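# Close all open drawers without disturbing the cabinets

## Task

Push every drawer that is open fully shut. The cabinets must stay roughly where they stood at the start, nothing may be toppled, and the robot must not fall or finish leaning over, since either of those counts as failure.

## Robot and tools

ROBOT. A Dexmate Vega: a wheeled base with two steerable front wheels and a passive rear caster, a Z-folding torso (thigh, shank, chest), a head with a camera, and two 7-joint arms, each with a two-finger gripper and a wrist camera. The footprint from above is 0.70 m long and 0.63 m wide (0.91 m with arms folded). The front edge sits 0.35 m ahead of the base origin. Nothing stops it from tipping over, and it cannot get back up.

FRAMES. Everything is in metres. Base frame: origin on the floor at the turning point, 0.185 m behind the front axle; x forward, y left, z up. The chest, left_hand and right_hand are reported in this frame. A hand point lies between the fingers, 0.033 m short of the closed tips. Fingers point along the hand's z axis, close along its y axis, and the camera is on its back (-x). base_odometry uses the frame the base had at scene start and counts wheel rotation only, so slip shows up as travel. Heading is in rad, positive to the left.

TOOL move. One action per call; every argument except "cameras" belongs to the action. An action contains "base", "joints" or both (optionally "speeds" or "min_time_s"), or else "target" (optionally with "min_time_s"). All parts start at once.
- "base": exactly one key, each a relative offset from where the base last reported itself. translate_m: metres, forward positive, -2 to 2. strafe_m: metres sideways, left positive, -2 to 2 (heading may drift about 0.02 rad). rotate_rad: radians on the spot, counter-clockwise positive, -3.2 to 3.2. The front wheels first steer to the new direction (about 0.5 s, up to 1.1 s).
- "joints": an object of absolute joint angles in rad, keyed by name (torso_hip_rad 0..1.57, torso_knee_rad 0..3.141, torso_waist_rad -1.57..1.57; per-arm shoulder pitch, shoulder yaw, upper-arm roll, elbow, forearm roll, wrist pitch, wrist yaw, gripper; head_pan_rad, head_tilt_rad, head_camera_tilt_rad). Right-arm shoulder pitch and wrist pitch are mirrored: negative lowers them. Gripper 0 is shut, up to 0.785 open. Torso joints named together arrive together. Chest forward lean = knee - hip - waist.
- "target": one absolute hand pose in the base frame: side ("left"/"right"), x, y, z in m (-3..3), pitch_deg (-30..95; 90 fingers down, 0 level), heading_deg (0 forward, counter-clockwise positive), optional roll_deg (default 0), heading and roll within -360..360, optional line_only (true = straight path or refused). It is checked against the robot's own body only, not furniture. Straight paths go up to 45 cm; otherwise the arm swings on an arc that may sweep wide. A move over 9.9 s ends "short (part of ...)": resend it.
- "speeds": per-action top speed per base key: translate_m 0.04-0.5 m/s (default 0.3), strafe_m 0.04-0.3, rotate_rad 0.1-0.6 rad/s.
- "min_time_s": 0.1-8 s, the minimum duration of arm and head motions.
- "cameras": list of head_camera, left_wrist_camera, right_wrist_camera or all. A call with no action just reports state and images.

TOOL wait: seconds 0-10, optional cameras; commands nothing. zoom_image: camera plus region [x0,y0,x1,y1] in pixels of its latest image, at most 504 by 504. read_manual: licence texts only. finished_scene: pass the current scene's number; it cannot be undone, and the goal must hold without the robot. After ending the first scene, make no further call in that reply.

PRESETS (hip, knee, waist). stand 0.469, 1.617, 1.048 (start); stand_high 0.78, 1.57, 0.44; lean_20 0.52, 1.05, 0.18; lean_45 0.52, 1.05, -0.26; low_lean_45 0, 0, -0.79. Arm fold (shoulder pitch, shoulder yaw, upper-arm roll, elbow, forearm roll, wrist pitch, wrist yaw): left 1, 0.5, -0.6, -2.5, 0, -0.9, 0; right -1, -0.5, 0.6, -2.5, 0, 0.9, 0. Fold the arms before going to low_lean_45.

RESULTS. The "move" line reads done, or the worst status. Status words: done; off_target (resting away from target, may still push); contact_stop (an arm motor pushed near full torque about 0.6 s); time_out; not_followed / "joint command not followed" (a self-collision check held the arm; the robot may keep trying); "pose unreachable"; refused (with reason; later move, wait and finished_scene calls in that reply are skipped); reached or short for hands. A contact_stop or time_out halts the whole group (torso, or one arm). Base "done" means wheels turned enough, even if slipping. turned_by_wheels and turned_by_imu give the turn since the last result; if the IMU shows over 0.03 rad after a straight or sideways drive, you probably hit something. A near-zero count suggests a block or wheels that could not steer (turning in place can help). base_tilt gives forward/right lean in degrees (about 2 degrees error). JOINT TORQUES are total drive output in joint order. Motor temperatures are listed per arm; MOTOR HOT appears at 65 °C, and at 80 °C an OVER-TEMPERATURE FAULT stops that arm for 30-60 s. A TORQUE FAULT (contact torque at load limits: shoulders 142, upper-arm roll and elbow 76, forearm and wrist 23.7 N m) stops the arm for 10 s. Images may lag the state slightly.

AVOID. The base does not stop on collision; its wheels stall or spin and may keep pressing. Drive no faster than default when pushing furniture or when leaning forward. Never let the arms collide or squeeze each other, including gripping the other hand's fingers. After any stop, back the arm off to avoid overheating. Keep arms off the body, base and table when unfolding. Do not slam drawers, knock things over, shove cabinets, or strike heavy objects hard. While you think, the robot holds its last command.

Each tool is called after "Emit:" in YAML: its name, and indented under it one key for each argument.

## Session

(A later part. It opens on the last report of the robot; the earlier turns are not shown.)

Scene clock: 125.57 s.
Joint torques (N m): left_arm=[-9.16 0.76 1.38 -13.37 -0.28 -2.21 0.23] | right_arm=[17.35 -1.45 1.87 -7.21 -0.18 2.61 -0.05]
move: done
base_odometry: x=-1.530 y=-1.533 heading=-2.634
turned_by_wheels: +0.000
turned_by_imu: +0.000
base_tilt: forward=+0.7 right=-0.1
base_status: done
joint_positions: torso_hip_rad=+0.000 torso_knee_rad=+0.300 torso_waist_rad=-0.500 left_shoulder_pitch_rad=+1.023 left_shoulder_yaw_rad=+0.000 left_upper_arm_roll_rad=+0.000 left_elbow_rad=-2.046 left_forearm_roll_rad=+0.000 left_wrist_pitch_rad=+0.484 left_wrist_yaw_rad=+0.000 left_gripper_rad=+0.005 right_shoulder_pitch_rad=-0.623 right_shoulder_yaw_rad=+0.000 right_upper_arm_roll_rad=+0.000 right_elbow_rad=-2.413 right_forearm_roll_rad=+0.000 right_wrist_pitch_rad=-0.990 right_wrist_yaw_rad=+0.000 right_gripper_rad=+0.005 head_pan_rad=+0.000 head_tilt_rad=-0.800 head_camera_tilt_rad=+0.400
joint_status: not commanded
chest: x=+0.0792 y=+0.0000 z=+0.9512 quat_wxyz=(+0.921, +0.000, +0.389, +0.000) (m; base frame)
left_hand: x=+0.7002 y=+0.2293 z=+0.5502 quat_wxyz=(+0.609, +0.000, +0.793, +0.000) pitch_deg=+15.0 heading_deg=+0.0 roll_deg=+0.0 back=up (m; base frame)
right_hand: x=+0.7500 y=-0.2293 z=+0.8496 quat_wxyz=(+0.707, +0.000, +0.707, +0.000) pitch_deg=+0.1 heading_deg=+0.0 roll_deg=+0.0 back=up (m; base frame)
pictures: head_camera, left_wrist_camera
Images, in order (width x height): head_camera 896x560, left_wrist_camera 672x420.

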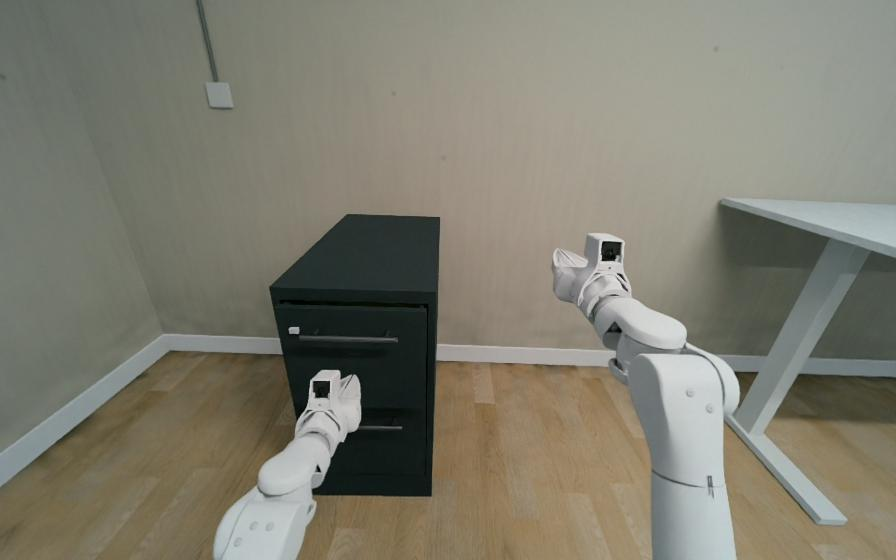

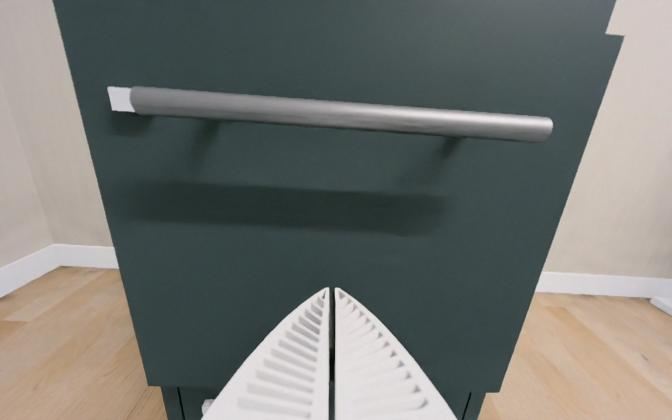

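Emit:
move:
  base: {"translate_m": 0.048}
  speeds: {"translate_m": 0.12}
  cameras: ["head_camera", "left_wrist_camera"]

Emit:
zoom_image:
  camera: "head_camera"
  region: [250, 270, 450, 470]

Scene clock: 132.27 s.
Joint torques (N m): left_arm=[-10.05 2.87 0.75 -13.47 -0.21 -2.52 -0.32] | right_arm=[17.35 0.11 2.09 -6.12 -0.23 2.4 -0.02]
move: done
base_odometry: x=-1.572 y=-1.556 heading=-2.635
turned_by_wheels: +0.000
turned_by_imu: +0.000
base_tilt: forward=+0.7 right=-0.1
base_status: done
joint_positions: torso_hip_rad=+0.000 torso_knee_rad=+0.300 torso_waist_rad=-0.500 left_shoulder_pitch_rad=+1.023 left_shoulder_yaw_rad=+0.000 left_upper_arm_roll_rad=+0.000 left_elbow_rad=-2.046 left_forearm_roll_rad=+0.000 left_wrist_pitch_rad=+0.484 left_wrist_yaw_rad=+0.000 left_gripper_rad=+0.005 right_shoulder_pitch_rad=-0.623 right_shoulder_yaw_rad=+0.000 right_upper_arm_roll_rad=+0.000 right_elbow_rad=-2.413 right_forearm_roll_rad=+0.000 right_wrist_pitch_rad=-0.990 right_wrist_yaw_rad=+0.000 right_gripper_rad=+0.005 head_pan_rad=+0.000 head_tilt_rad=-0.800 head_camera_tilt_rad=+0.400
joint_status: not commanded
chest: x=+0.0792 y=+0.0000 z=+0.9512 quat_wxyz=(+0.921, +0.000, +0.389, +0.000) (m; base frame)
left_hand: x=+0.7002 y=+0.2293 z=+0.5502 quat_wxyz=(+0.609, +0.000, +0.793, +0.000) pitch_deg=+15.0 heading_deg=+0.0 roll_deg=+0.0 back=up (m; base frame)
right_hand: x=+0.7499 y=-0.2293 z=+0.8496 quat_wxyz=(+0.707, +0.000, +0.707, +0.000) pitch_deg=+0.1 heading_deg=+0.0 roll_deg=+0.0 back=up (m; base frame)
pictures: head_camera, left_wrist_camera
Images, in order (width x height): head_camera 896x560, left_wrist_camera 672x420.

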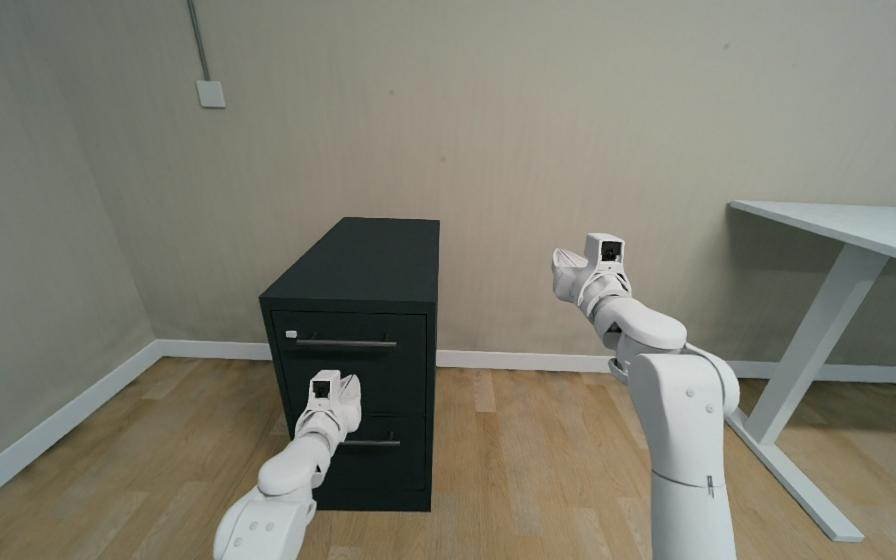

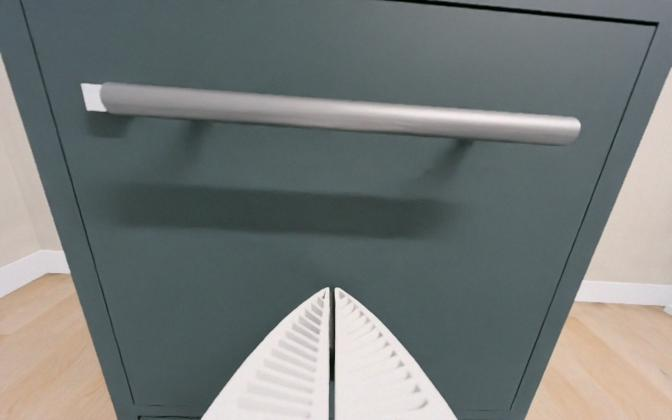

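Scaled by 2.520 from the camera's 896x560 image, which has a finer 960x600 frame.

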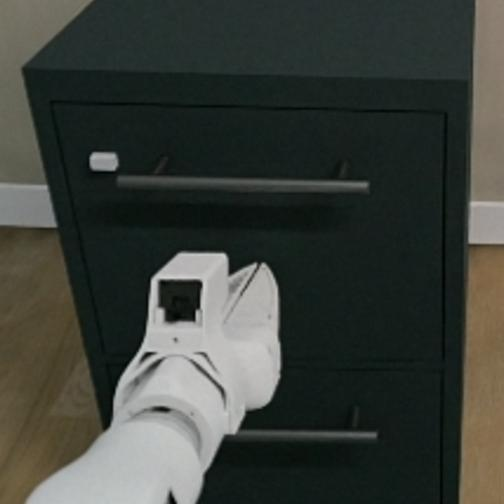

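Emit:
move:
  base: {"translate_m": 0.02}
  speeds: {"translate_m": 0.1}
  cameras: ["left_wrist_camera"]

Scene clock: 135.63 s.
Joint torques (N m): left_arm=[-21.04 -0.17 1.82 -16.45 0.21 -5.51 0.17] | right_arm=[16.72 -0.88 1.8 -6.51 -0.14 2.3 -0.01]
move: done
base_odometry: x=-1.589 y=-1.566 heading=-2.634
turned_by_wheels: +0.000
turned_by_imu: +0.001
base_tilt: forward=+0.7 right=-0.1
base_status: done
joint_positions: torso_hip_rad=+0.000 torso_knee_rad=+0.300 torso_waist_rad=-0.500 left_shoulder_pitch_rad=+1.024 left_shoulder_yaw_rad=+0.000 left_upper_arm_roll_rad=+0.000 left_elbow_rad=-2.046 left_forearm_roll_rad=+0.000 left_wrist_pitch_rad=+0.485 left_wrist_yaw_rad=+0.000 left_gripper_rad=+0.005 right_shoulder_pitch_rad=-0.623 right_shoulder_yaw_rad=+0.000 right_upper_arm_roll_rad=+0.000 right_elbow_rad=-2.413 right_forearm_roll_rad=+0.000 right_wrist_pitch_rad=-0.990 right_wrist_yaw_rad=+0.000 right_gripper_rad=+0.005 head_pan_rad=+0.000 head_tilt_rad=-0.800 head_camera_tilt_rad=+0.400
joint_status: not commanded
chest: x=+0.0791 y=+0.0000 z=+0.9512 quat_wxyz=(+0.921, +0.000, +0.389, +0.000) (m; base frame)
left_hand: x=+0.6999 y=+0.2293 z=+0.5495 quat_wxyz=(+0.608, +0.000, +0.794, +0.000) pitch_deg=+15.1 heading_deg=+0.0 roll_deg=+0.0 back=up (m; base frame)
right_hand: x=+0.7499 y=-0.2293 z=+0.8497 quat_wxyz=(+0.707, +0.000, +0.707, +0.000) pitch_deg=+0.0 heading_deg=+0.0 roll_deg=+0.0 back=up (m; base frame)
pictures: left_wrist_camera
Images, in order (width x height): left_wrist_camera 672x420.

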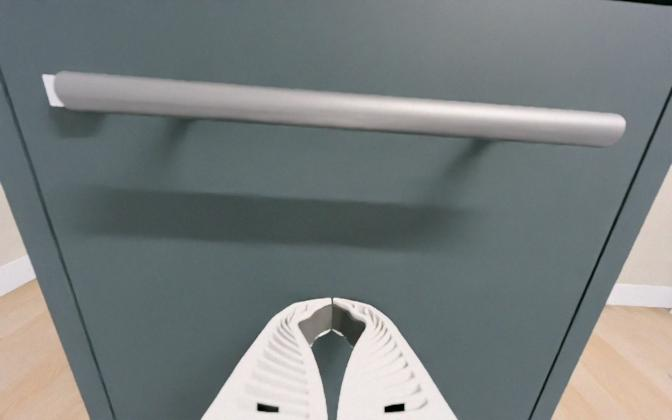

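Emit:
move:
  base: {"translate_m": -0.3}

Emit:
move:
  base: {"rotate_rad": 0.63}
  joints: {"left_shoulder_pitch_rad": 1.147, "left_elbow_rad": -2.005, "left_wrist_pitch_rad": 0.32}

Emit:
move:
  base: {"translate_m": -2.0}
  speeds: {"translate_m": 0.5}

Emit:
move:
  base: {"rotate_rad": -2.205}
  cameras: ["head_camera", "left_wrist_camera"]

Scene clock: 167.63 s.
Joint torques (N m): left_arm=[-8.5 -0.81 0.84 -13.41 0.45 -2.3 -0.3] | right_arm=[17.79 -1.05 1.74 -6.28 -0.14 2.35 0.05]
move: done
base_odometry: x=-1.327 y=-1.420 heading=-2.635
turned_by_wheels: +0.000
turned_by_imu: +0.000
base_tilt: forward=+0.7 right=+0.0
base_status: done
joint_positions: torso_hip_rad=+0.000 torso_knee_rad=+0.300 torso_waist_rad=-0.500 left_shoulder_pitch_rad=+1.023 left_shoulder_yaw_rad=+0.000 left_upper_arm_roll_rad=+0.000 left_elbow_rad=-2.046 left_forearm_roll_rad=+0.000 left_wrist_pitch_rad=+0.484 left_wrist_yaw_rad=+0.000 left_gripper_rad=+0.005 right_shoulder_pitch_rad=-0.623 right_shoulder_yaw_rad=+0.000 right_upper_arm_roll_rad=+0.000 right_elbow_rad=-2.413 right_forearm_roll_rad=+0.000 right_wrist_pitch_rad=-0.990 right_wrist_yaw_rad=+0.000 right_gripper_rad=+0.005 head_pan_rad=+0.000 head_tilt_rad=-0.800 head_camera_tilt_rad=+0.400
joint_status: not commanded
chest: x=+0.0792 y=+0.0000 z=+0.9512 quat_wxyz=(+0.921, +0.000, +0.389, +0.000) (m; base frame)
left_hand: x=+0.7002 y=+0.2293 z=+0.5502 quat_wxyz=(+0.609, +0.000, +0.793, +0.000) pitch_deg=+15.0 heading_deg=+0.0 roll_deg=+0.0 back=up (m; base frame)
right_hand: x=+0.7499 y=-0.2293 z=+0.8496 quat_wxyz=(+0.707, +0.000, +0.707, +0.000) pitch_deg=+0.1 heading_deg=+0.0 roll_deg=+0.0 back=up (m; base frame)
pictures: none

Scene clock: 170.27 s.
Joint torques (N m): left_arm=[-2.78 0.75 2.18 -12.29 -0.09 -2.3 -0.31] | right_arm=[16.64 -0.42 1.93 -6.4 -0.2 2.37 0.03]
move: done
base_odometry: x=-1.327 y=-1.419 heading=-2.004
turned_by_wheels: +0.631
turned_by_imu: +0.617
base_tilt: forward=+0.7 right=-0.1
base_status: done
joint_positions: torso_hip_rad=+0.000 torso_knee_rad=+0.300 torso_waist_rad=-0.500 left_shoulder_pitch_rad=+1.145 left_shoulder_yaw_rad=+0.000 left_upper_arm_roll_rad=+0.000 left_elbow_rad=-2.006 left_forearm_roll_rad=+0.000 left_wrist_pitch_rad=+0.323 left_wrist_yaw_rad=+0.000 left_gripper_rad=+0.005 right_shoulder_pitch_rad=-0.623 right_shoulder_yaw_rad=+0.000 right_upper_arm_roll_rad=+0.000 right_elbow_rad=-2.413 right_forearm_roll_rad=+0.000 right_wrist_pitch_rad=-0.990 right_wrist_yaw_rad=+0.000 right_gripper_rad=+0.005 head_pan_rad=+0.000 head_tilt_rad=-0.800 head_camera_tilt_rad=+0.400
joint_status: all done
chest: x=+0.0792 y=+0.0000 z=+0.9512 quat_wxyz=(+0.921, +0.000, +0.389, +0.000) (m; base frame)
left_hand: x=+0.6608 y=+0.2293 z=+0.5104 quat_wxyz=(+0.609, +0.000, +0.794, +0.000) pitch_deg=+15.0 heading_deg=+0.0 roll_deg=+0.0 back=up (m; base frame)
right_hand: x=+0.7499 y=-0.2293 z=+0.8496 quat_wxyz=(+0.707, +0.000, +0.707, +0.000) pitch_deg=+0.1 heading_deg=+0.0 roll_deg=+0.0 back=up (m; base frame)
pictures: none

Scene clock: 176.77 s.
Joint torques (N m): left_arm=[-2.64 0.74 3.98 -12.53 0.14 -2.39 -0.16] | right_arm=[17.06 -0.96 2.02 -6.92 -0.13 2.26 0.09]
move: done
base_odometry: x=-0.494 y=+0.399 heading=-2.003
turned_by_wheels: +0.001
turned_by_imu: +0.001
base_tilt: forward=+0.6 right=-0.1
base_status: done
joint_positions: torso_hip_rad=+0.000 torso_knee_rad=+0.300 torso_waist_rad=-0.500 left_shoulder_pitch_rad=+1.147 left_shoulder_yaw_rad=+0.000 left_upper_arm_roll_rad=+0.000 left_elbow_rad=-2.005 left_forearm_roll_rad=+0.000 left_wrist_pitch_rad=+0.320 left_wrist_yaw_rad=+0.000 left_gripper_rad=+0.005 right_shoulder_pitch_rad=-0.623 right_shoulder_yaw_rad=+0.000 right_upper_arm_roll_rad=+0.000 right_elbow_rad=-2.413 right_forearm_roll_rad=+0.000 right_wrist_pitch_rad=-0.990 right_wrist_yaw_rad=+0.000 right_gripper_rad=+0.005 head_pan_rad=+0.000 head_tilt_rad=-0.800 head_camera_tilt_rad=+0.400
joint_status: not commanded
chest: x=+0.0792 y=+0.0000 z=+0.9512 quat_wxyz=(+0.921, +0.000, +0.389, +0.000) (m; base frame)
left_hand: x=+0.6601 y=+0.2293 z=+0.5098 quat_wxyz=(+0.608, +0.000, +0.794, +0.000) pitch_deg=+15.0 heading_deg=+0.0 roll_deg=+0.0 back=up (m; base frame)
right_hand: x=+0.7500 y=-0.2293 z=+0.8496 quat_wxyz=(+0.707, +0.000, +0.707, +0.000) pitch_deg=+0.1 heading_deg=+0.0 roll_deg=+0.0 back=up (m; base frame)
pictures: none

Scene clock: 182.00 s.
Joint torques (N m): left_arm=[-3.53 1.95 2.02 -13.04 -0.28 -2.89 -0.14] | right_arm=[17.09 -0.9 1.92 -6.03 -0.19 2.48 0.06]
move: done
base_odometry: x=-0.496 y=+0.398 heading=+2.071
turned_by_wheels: -2.208
turned_by_imu: -2.162
base_tilt: forward=+0.7 right=-0.1
base_status: done
joint_positions: torso_hip_rad=+0.000 torso_knee_rad=+0.300 torso_waist_rad=-0.500 left_shoulder_pitch_rad=+1.147 left_shoulder_yaw_rad=+0.000 left_upper_arm_roll_rad=+0.000 left_elbow_rad=-2.005 left_forearm_roll_rad=+0.000 left_wrist_pitch_rad=+0.320 left_wrist_yaw_rad=+0.000 left_gripper_rad=+0.005 right_shoulder_pitch_rad=-0.623 right_shoulder_yaw_rad=+0.000 right_upper_arm_roll_rad=+0.000 right_elbow_rad=-2.413 right_forearm_roll_rad=+0.000 right_wrist_pitch_rad=-0.990 right_wrist_yaw_rad=+0.000 right_gripper_rad=+0.005 head_pan_rad=+0.000 head_tilt_rad=-0.800 head_camera_tilt_rad=+0.400
joint_status: not commanded
chest: x=+0.0792 y=+0.0000 z=+0.9512 quat_wxyz=(+0.921, +0.000, +0.389, +0.000) (m; base frame)
left_hand: x=+0.6601 y=+0.2293 z=+0.5098 quat_wxyz=(+0.608, +0.000, +0.794, +0.000) pitch_deg=+15.0 heading_deg=+0.0 roll_deg=+0.0 back=up (m; base frame)
right_hand: x=+0.7500 y=-0.2293 z=+0.8496 quat_wxyz=(+0.707, +0.000, +0.707, +0.000) pitch_deg=+0.1 heading_deg=+0.0 roll_deg=+0.0 back=up (m; base frame)
pictures: head_camera, left_wrist_camera
Images, in order (width x height): head_camera 896x560, left_wrist_camera 672x420.

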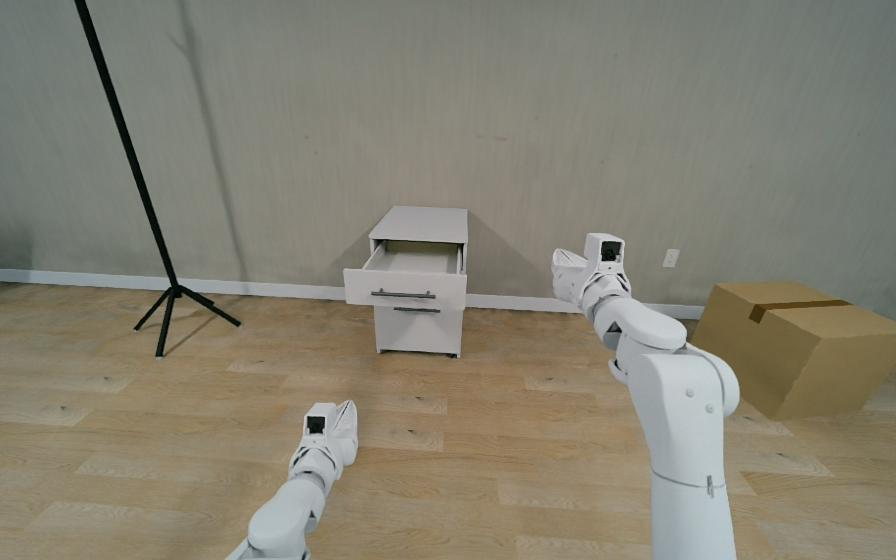

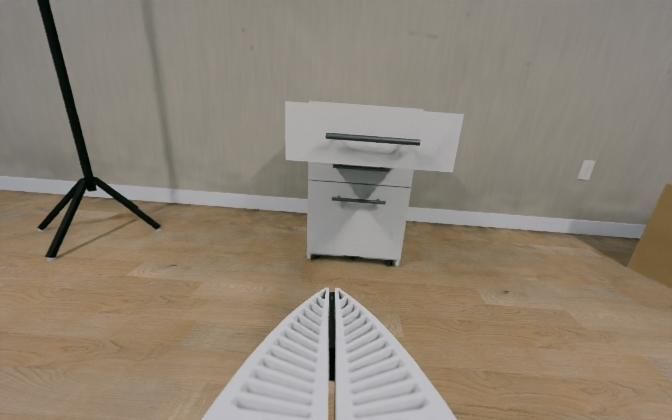

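Emit:
move:
  base: {"rotate_rad": -0.051}

Emit:
move:
  base: {"translate_m": 0.47}

Emit:
move:
  base: {"translate_m": 0.31}
  speeds: {"translate_m": 0.16}
  cameras: ["head_camera", "left_wrist_camera"]

Scene clock: 197.37 s.
Joint torques (N m): left_arm=[-0.12 1.36 1.58 -13.3 -0.07 -2.37 -0.05] | right_arm=[17.08 -1.83 1.97 -6.6 -0.23 1.87 0.08]
move: done
base_odometry: x=-0.496 y=+0.398 heading=+2.021
turned_by_wheels: -0.051
turned_by_imu: -0.049
base_tilt: forward=+0.7 right=-0.1
base_status: done
joint_positions: torso_hip_rad=+0.000 torso_knee_rad=+0.300 torso_waist_rad=-0.500 left_shoulder_pitch_rad=+1.147 left_shoulder_yaw_rad=+0.000 left_upper_arm_roll_rad=+0.000 left_elbow_rad=-2.005 left_forearm_roll_rad=+0.000 left_wrist_pitch_rad=+0.320 left_wrist_yaw_rad=+0.000 left_gripper_rad=+0.005 right_shoulder_pitch_rad=-0.623 right_shoulder_yaw_rad=+0.000 right_upper_arm_roll_rad=+0.000 right_elbow_rad=-2.413 right_forearm_roll_rad=+0.000 right_wrist_pitch_rad=-0.990 right_wrist_yaw_rad=+0.000 right_gripper_rad=+0.005 head_pan_rad=+0.000 head_tilt_rad=-0.800 head_camera_tilt_rad=+0.400
joint_status: not commanded
chest: x=+0.0792 y=+0.0000 z=+0.9512 quat_wxyz=(+0.921, +0.000, +0.389, +0.000) (m; base frame)
left_hand: x=+0.6601 y=+0.2293 z=+0.5098 quat_wxyz=(+0.608, +0.000, +0.794, +0.000) pitch_deg=+15.0 heading_deg=+0.0 roll_deg=+0.0 back=up (m; base frame)
right_hand: x=+0.7500 y=-0.2293 z=+0.8496 quat_wxyz=(+0.707, +0.000, +0.707, +0.000) pitch_deg=+0.1 heading_deg=+0.0 roll_deg=+0.0 back=up (m; base frame)
pictures: none

Scene clock: 200.70 s.
Joint torques (N m): left_arm=[-4.45 1.42 2.88 -18.37 -0.22 -4.75 -0.23] | right_arm=[16.53 -0.88 1.88 -6.02 -0.16 2.57 0.03]
move: done
base_odometry: x=-0.701 y=+0.820 heading=+2.020
turned_by_wheels: +0.000
turned_by_imu: +0.000
base_tilt: forward=+0.7 right=-0.1
base_status: done
joint_positions: torso_hip_rad=+0.000 torso_knee_rad=+0.300 torso_waist_rad=-0.500 left_shoulder_pitch_rad=+1.147 left_shoulder_yaw_rad=+0.000 left_upper_arm_roll_rad=+0.000 left_elbow_rad=-2.005 left_forearm_roll_rad=+0.000 left_wrist_pitch_rad=+0.321 left_wrist_yaw_rad=+0.000 left_gripper_rad=+0.005 right_shoulder_pitch_rad=-0.623 right_shoulder_yaw_rad=+0.000 right_upper_arm_roll_rad=+0.000 right_elbow_rad=-2.413 right_forearm_roll_rad=+0.000 right_wrist_pitch_rad=-0.990 right_wrist_yaw_rad=+0.000 right_gripper_rad=+0.005 head_pan_rad=+0.000 head_tilt_rad=-0.800 head_camera_tilt_rad=+0.400
joint_status: not commanded
chest: x=+0.0792 y=+0.0000 z=+0.9512 quat_wxyz=(+0.921, +0.000, +0.390, +0.000) (m; base frame)
left_hand: x=+0.6600 y=+0.2293 z=+0.5092 quat_wxyz=(+0.608, +0.000, +0.794, +0.000) pitch_deg=+15.1 heading_deg=+0.0 roll_deg=+0.0 back=up (m; base frame)
right_hand: x=+0.7500 y=-0.2293 z=+0.8495 quat_wxyz=(+0.707, +0.000, +0.707, +0.000) pitch_deg=+0.1 heading_deg=+0.0 roll_deg=+0.0 back=up (m; base frame)
pictures: none

Scene clock: 203.67 s.
Joint torques (N m): left_arm=[-7.75 1.99 0.1 -17.21 -0.61 -3.51 0.58] | right_arm=[17.45 -1.54 1.95 -6.22 -0.09 2.72 -0.03]
move: done
base_odometry: x=-0.837 y=+1.099 heading=+2.020
turned_by_wheels: +0.000
turned_by_imu: +0.000
base_tilt: forward=+0.7 right=-0.1
base_status: done
joint_positions: torso_hip_rad=+0.000 torso_knee_rad=+0.300 torso_waist_rad=-0.500 left_shoulder_pitch_rad=+1.147 left_shoulder_yaw_rad=+0.000 left_upper_arm_roll_rad=+0.000 left_elbow_rad=-2.005 left_forearm_roll_rad=+0.000 left_wrist_pitch_rad=+0.321 left_wrist_yaw_rad=+0.000 left_gripper_rad=+0.005 right_shoulder_pitch_rad=-0.623 right_shoulder_yaw_rad=+0.000 right_upper_arm_roll_rad=+0.000 right_elbow_rad=-2.413 right_forearm_roll_rad=+0.000 right_wrist_pitch_rad=-0.990 right_wrist_yaw_rad=+0.000 right_gripper_rad=+0.005 head_pan_rad=+0.000 head_tilt_rad=-0.800 head_camera_tilt_rad=+0.400
joint_status: not commanded
chest: x=+0.0793 y=+0.0000 z=+0.9512 quat_wxyz=(+0.921, +0.000, +0.390, +0.000) (m; base frame)
left_hand: x=+0.6600 y=+0.2292 z=+0.5091 quat_wxyz=(+0.608, +0.000, +0.794, +0.000) pitch_deg=+15.1 heading_deg=+0.0 roll_deg=+0.0 back=up (m; base frame)
right_hand: x=+0.7500 y=-0.2293 z=+0.8495 quat_wxyz=(+0.707, +0.000, +0.707, +0.000) pitch_deg=+0.1 heading_deg=+0.0 roll_deg=+0.0 back=up (m; base frame)
pictures: head_camera, left_wrist_camera
Images, in order (width x height): head_camera 896x560, left_wrist_camera 672x420.

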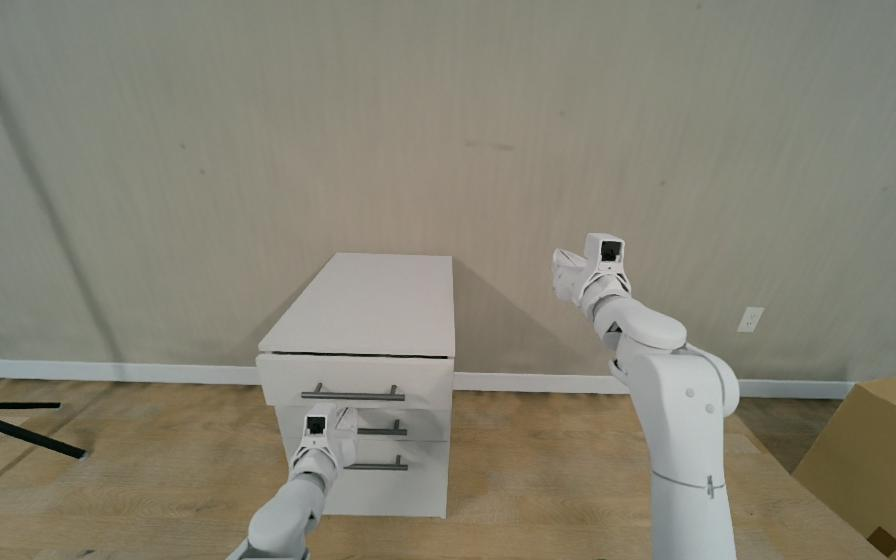

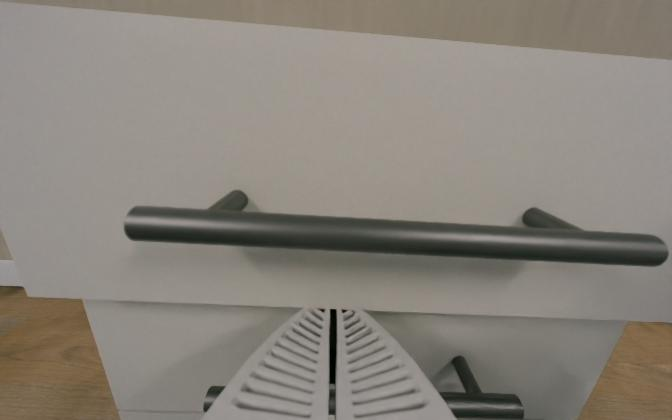

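Emit:
zoom_image:
  camera: "left_wrist_camera"
  region: [230, 250, 440, 420]

Emit:
zoom_image:
  camera: "head_camera"
  region: [240, 320, 480, 530]

Scaled by 2.400 from the camera's 672x420 image, which has a finer 960x600 frame.

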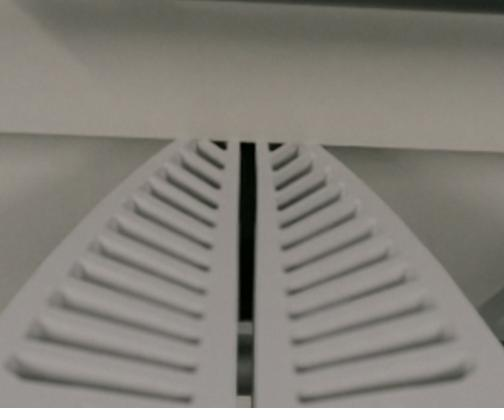

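Scaled by 2.100 from the camera's 896x560 image, which has a finer 960x600 frame.

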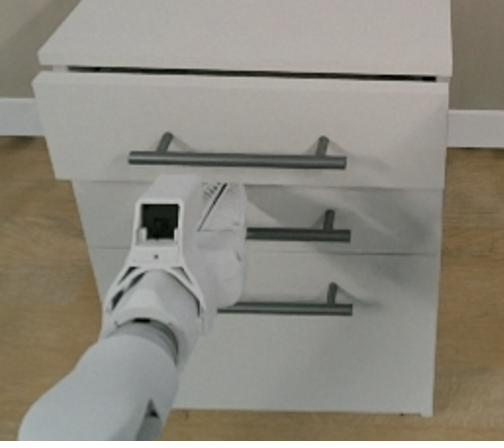

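Emit:
move:
  base: {"translate_m": -0.13}

Emit:
move:
  joints: {"left_shoulder_pitch_rad": 1.155, "left_elbow_rad": -2.307, "left_wrist_pitch_rad": 0.526}
  cameras: ["head_camera", "left_wrist_camera"]

Scene clock: 239.40 s.
Joint torques (N m): left_arm=[-7.77 0.97 1.2 -14.84 0.55 -2.52 0.2] | right_arm=[17.21 -0.99 1.82 -7.03 -0.11 2.4 0.25]
move: done
base_odometry: x=-0.780 y=+0.982 heading=+2.020
turned_by_wheels: +0.000
turned_by_imu: +0.002
base_tilt: forward=+0.7 right=-0.1
base_status: done
joint_positions: torso_hip_rad=+0.000 torso_knee_rad=+0.300 torso_waist_rad=-0.500 left_shoulder_pitch_rad=+1.147 left_shoulder_yaw_rad=+0.000 left_upper_arm_roll_rad=+0.000 left_elbow_rad=-2.005 left_forearm_roll_rad=+0.000 left_wrist_pitch_rad=+0.320 left_wrist_yaw_rad=+0.000 left_gripper_rad=+0.005 right_shoulder_pitch_rad=-0.623 right_shoulder_yaw_rad=+0.000 right_upper_arm_roll_rad=+0.000 right_elbow_rad=-2.413 right_forearm_roll_rad=+0.000 right_wrist_pitch_rad=-0.990 right_wrist_yaw_rad=+0.000 right_gripper_rad=+0.005 head_pan_rad=+0.000 head_tilt_rad=-0.800 head_camera_tilt_rad=+0.400
joint_status: not commanded
chest: x=+0.0792 y=+0.0000 z=+0.9512 quat_wxyz=(+0.921, +0.000, +0.390, +0.000) (m; base frame)
left_hand: x=+0.6600 y=+0.2293 z=+0.5095 quat_wxyz=(+0.608, +0.000, +0.794, +0.000) pitch_deg=+15.1 heading_deg=+0.0 roll_deg=+0.0 back=up (m; base frame)
right_hand: x=+0.7500 y=-0.2293 z=+0.8495 quat_wxyz=(+0.707, +0.000, +0.707, +0.000) pitch_deg=+0.1 heading_deg=+0.0 roll_deg=+0.0 back=up (m; base frame)
pictures: none

Scene clock: 242.13 s.
Joint torques (N m): left_arm=[-2.56 0.81 1.6 -15.79 0.18 -2.36 0.64] | right_arm=[17.31 -1.62 1.88 -6.36 -0.24 2.21 0.18]
move: done
base_odometry: x=-0.780 y=+0.982 heading=+2.020
turned_by_wheels: +0.000
turned_by_imu: +0.000
base_tilt: forward=+0.7 right=+0.0
base_status: not commanded
joint_positions: torso_hip_rad=+0.000 torso_knee_rad=+0.300 torso_waist_rad=-0.500 left_shoulder_pitch_rad=+1.155 left_shoulder_yaw_rad=+0.000 left_upper_arm_roll_rad=+0.000 left_elbow_rad=-2.301 left_forearm_roll_rad=+0.000 left_wrist_pitch_rad=+0.522 left_wrist_yaw_rad=+0.000 left_gripper_rad=+0.005 right_shoulder_pitch_rad=-0.623 right_shoulder_yaw_rad=+0.000 right_upper_arm_roll_rad=+0.000 right_elbow_rad=-2.413 right_forearm_roll_rad=+0.000 right_wrist_pitch_rad=-0.990 right_wrist_yaw_rad=+0.000 right_gripper_rad=+0.005 head_pan_rad=+0.000 head_tilt_rad=-0.800 head_camera_tilt_rad=+0.400
joint_status: all done
chest: x=+0.0792 y=+0.0000 z=+0.9512 quat_wxyz=(+0.921, +0.000, +0.390, +0.000) (m; base frame)
left_hand: x=+0.6606 y=+0.2293 z=+0.6206 quat_wxyz=(+0.642, +0.000, +0.767, +0.000) pitch_deg=+10.1 heading_deg=+0.0 roll_deg=+0.0 back=up (m; base frame)
right_hand: x=+0.7500 y=-0.2293 z=+0.8495 quat_wxyz=(+0.707, +0.000, +0.707, +0.000) pitch_deg=+0.1 heading_deg=+0.0 roll_deg=+0.0 back=up (m; base frame)
pictures: head_camera, left_wrist_camera
Images, in order (width x height): head_camera 896x560, left_wrist_camera 672x420.

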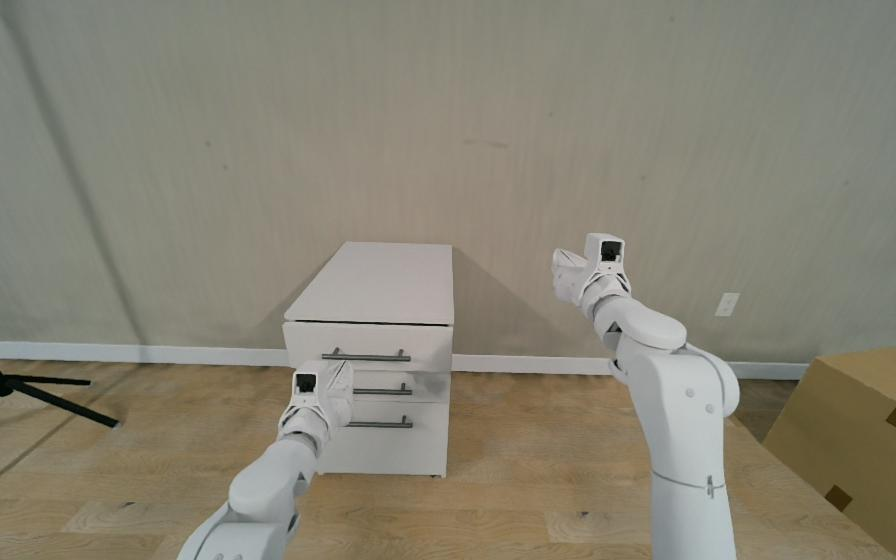

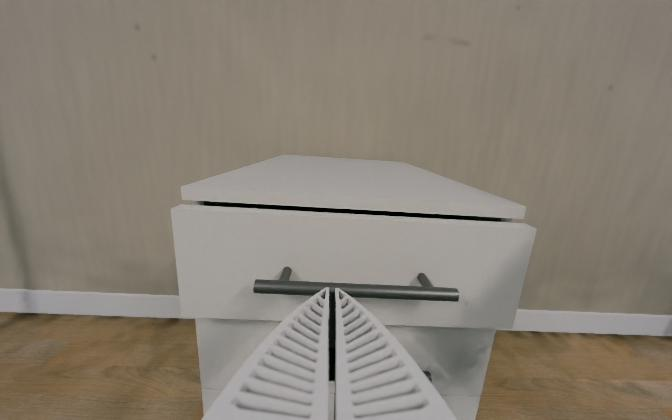

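Emit:
move:
  base: {"translate_m": 0.15}
  speeds: {"translate_m": 0.13}
  cameras: ["head_camera", "left_wrist_camera"]

Emit:
zoom_image:
  camera: "head_camera"
  region: [240, 300, 480, 510]

Scene clock: 257.73 s.
Joint torques (N m): left_arm=[-17.05 2.68 2.21 -12.68 0.19 -4.78 0.65] | right_arm=[17.23 -0.26 1.94 -6.9 -0.09 2.19 0.1]
move: done
base_odometry: x=-0.845 y=+1.117 heading=+2.020
turned_by_wheels: +0.000
turned_by_imu: +0.001
base_tilt: forward=+0.6 right=-0.1
base_status: done
joint_positions: torso_hip_rad=+0.000 torso_knee_rad=+0.300 torso_waist_rad=-0.500 left_shoulder_pitch_rad=+1.156 left_shoulder_yaw_rad=+0.000 left_upper_arm_roll_rad=+0.000 left_elbow_rad=-2.307 left_forearm_roll_rad=+0.000 left_wrist_pitch_rad=+0.527 left_wrist_yaw_rad=+0.000 left_gripper_rad=+0.005 right_shoulder_pitch_rad=-0.623 right_shoulder_yaw_rad=+0.000 right_upper_arm_roll_rad=+0.000 right_elbow_rad=-2.413 right_forearm_roll_rad=+0.000 right_wrist_pitch_rad=-0.990 right_wrist_yaw_rad=+0.000 right_gripper_rad=+0.005 head_pan_rad=+0.000 head_tilt_rad=-0.800 head_camera_tilt_rad=+0.400
joint_status: not commanded
chest: x=+0.0791 y=+0.0000 z=+0.9512 quat_wxyz=(+0.921, +0.000, +0.389, +0.000) (m; base frame)
left_hand: x=+0.6599 y=+0.2292 z=+0.6221 quat_wxyz=(+0.642, +0.000, +0.766, +0.000) pitch_deg=+10.1 heading_deg=+0.0 roll_deg=+0.0 back=up (m; base frame)
right_hand: x=+0.7499 y=-0.2293 z=+0.8497 quat_wxyz=(+0.707, +0.000, +0.707, +0.000) pitch_deg=+0.0 heading_deg=+0.0 roll_deg=+0.0 back=up (m; base frame)
pictures: head_camera, left_wrist_camera
Images, in order (width x height): head_camera 896x560, left_wrist_camera 672x420.

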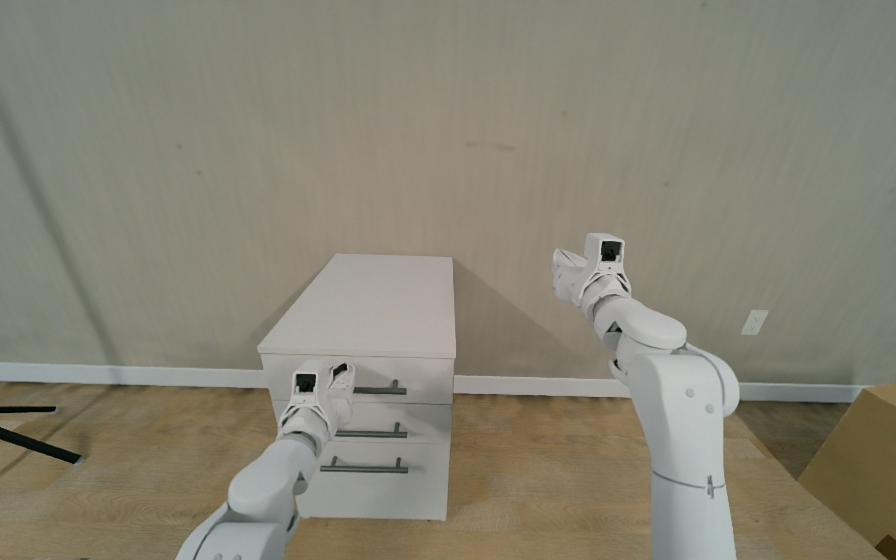

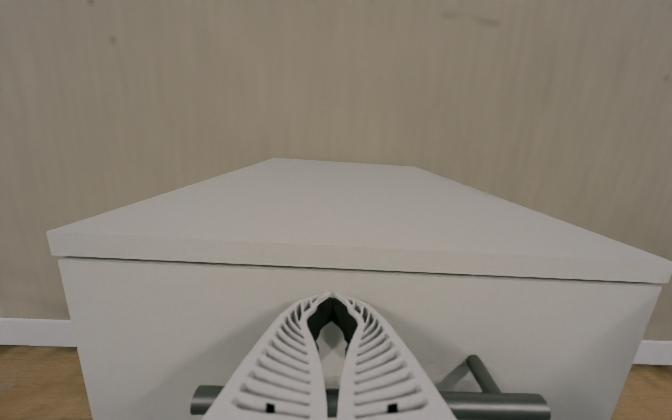

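Scaled by 2.100 from the camera's 896x560 image, which has a finer 960x600 frame.

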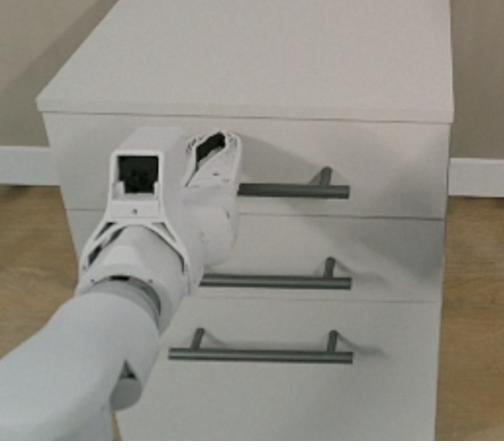

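Emit:
move:
  base: {"translate_m": -0.12}
  cameras: ["head_camera"]

Emit:
finished_scene:
  scene: 2

Scene clock: 278.90 s.
Joint torques (N m): left_arm=[-8.74 2.21 0.07 -14.24 0.47 -2.95 0.39] | right_arm=[18.4 -1.67 1.66 -6.35 -0.15 2.88 0.04]
move: done
base_odometry: x=-0.793 y=+1.009 heading=+2.020
turned_by_wheels: +0.000
turned_by_imu: +0.001
base_tilt: forward=+0.6 right=-0.1
base_status: done
joint_positions: torso_hip_rad=+0.000 torso_knee_rad=+0.300 torso_waist_rad=-0.500 left_shoulder_pitch_rad=+1.155 left_shoulder_yaw_rad=+0.000 left_upper_arm_roll_rad=+0.000 left_elbow_rad=-2.307 left_forearm_roll_rad=+0.000 left_wrist_pitch_rad=+0.526 left_wrist_yaw_rad=+0.000 left_gripper_rad=+0.005 right_shoulder_pitch_rad=-0.623 right_shoulder_yaw_rad=+0.000 right_upper_arm_roll_rad=+0.000 right_elbow_rad=-2.413 right_forearm_roll_rad=+0.000 right_wrist_pitch_rad=-0.990 right_wrist_yaw_rad=+0.000 right_gripper_rad=+0.005 head_pan_rad=+0.000 head_tilt_rad=-0.800 head_camera_tilt_rad=+0.400
joint_status: not commanded
chest: x=+0.0792 y=+0.0000 z=+0.9512 quat_wxyz=(+0.921, +0.000, +0.389, +0.000) (m; base frame)
left_hand: x=+0.6602 y=+0.2292 z=+0.6226 quat_wxyz=(+0.643, +0.000, +0.766, +0.000) pitch_deg=+10.0 heading_deg=+0.0 roll_deg=+0.0 back=up (m; base frame)
right_hand: x=+0.7500 y=-0.2293 z=+0.8496 quat_wxyz=(+0.707, +0.000, +0.707, +0.000) pitch_deg=+0.1 heading_deg=+0.0 roll_deg=+0.0 back=up (m; base frame)
pictures: head_camera
Images, in order (width x height): head_camera 896x560.

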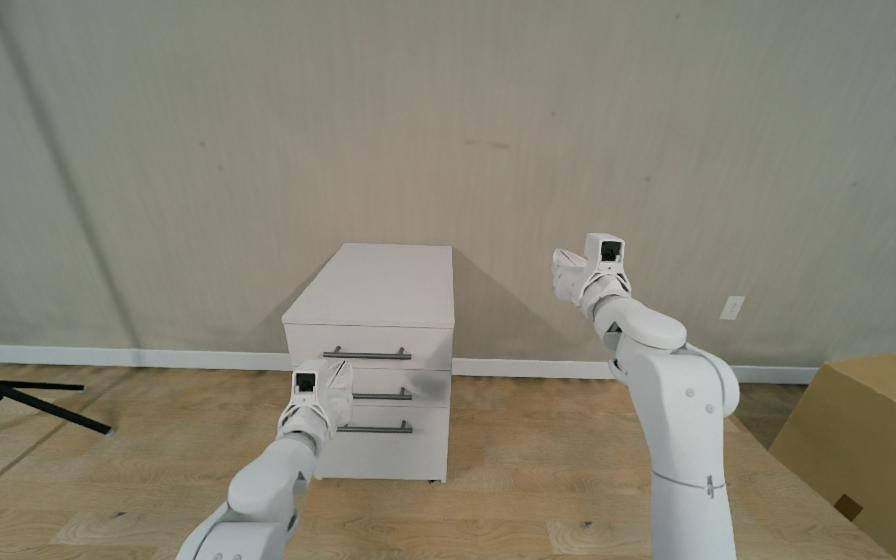

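The scene is finished: the task was done.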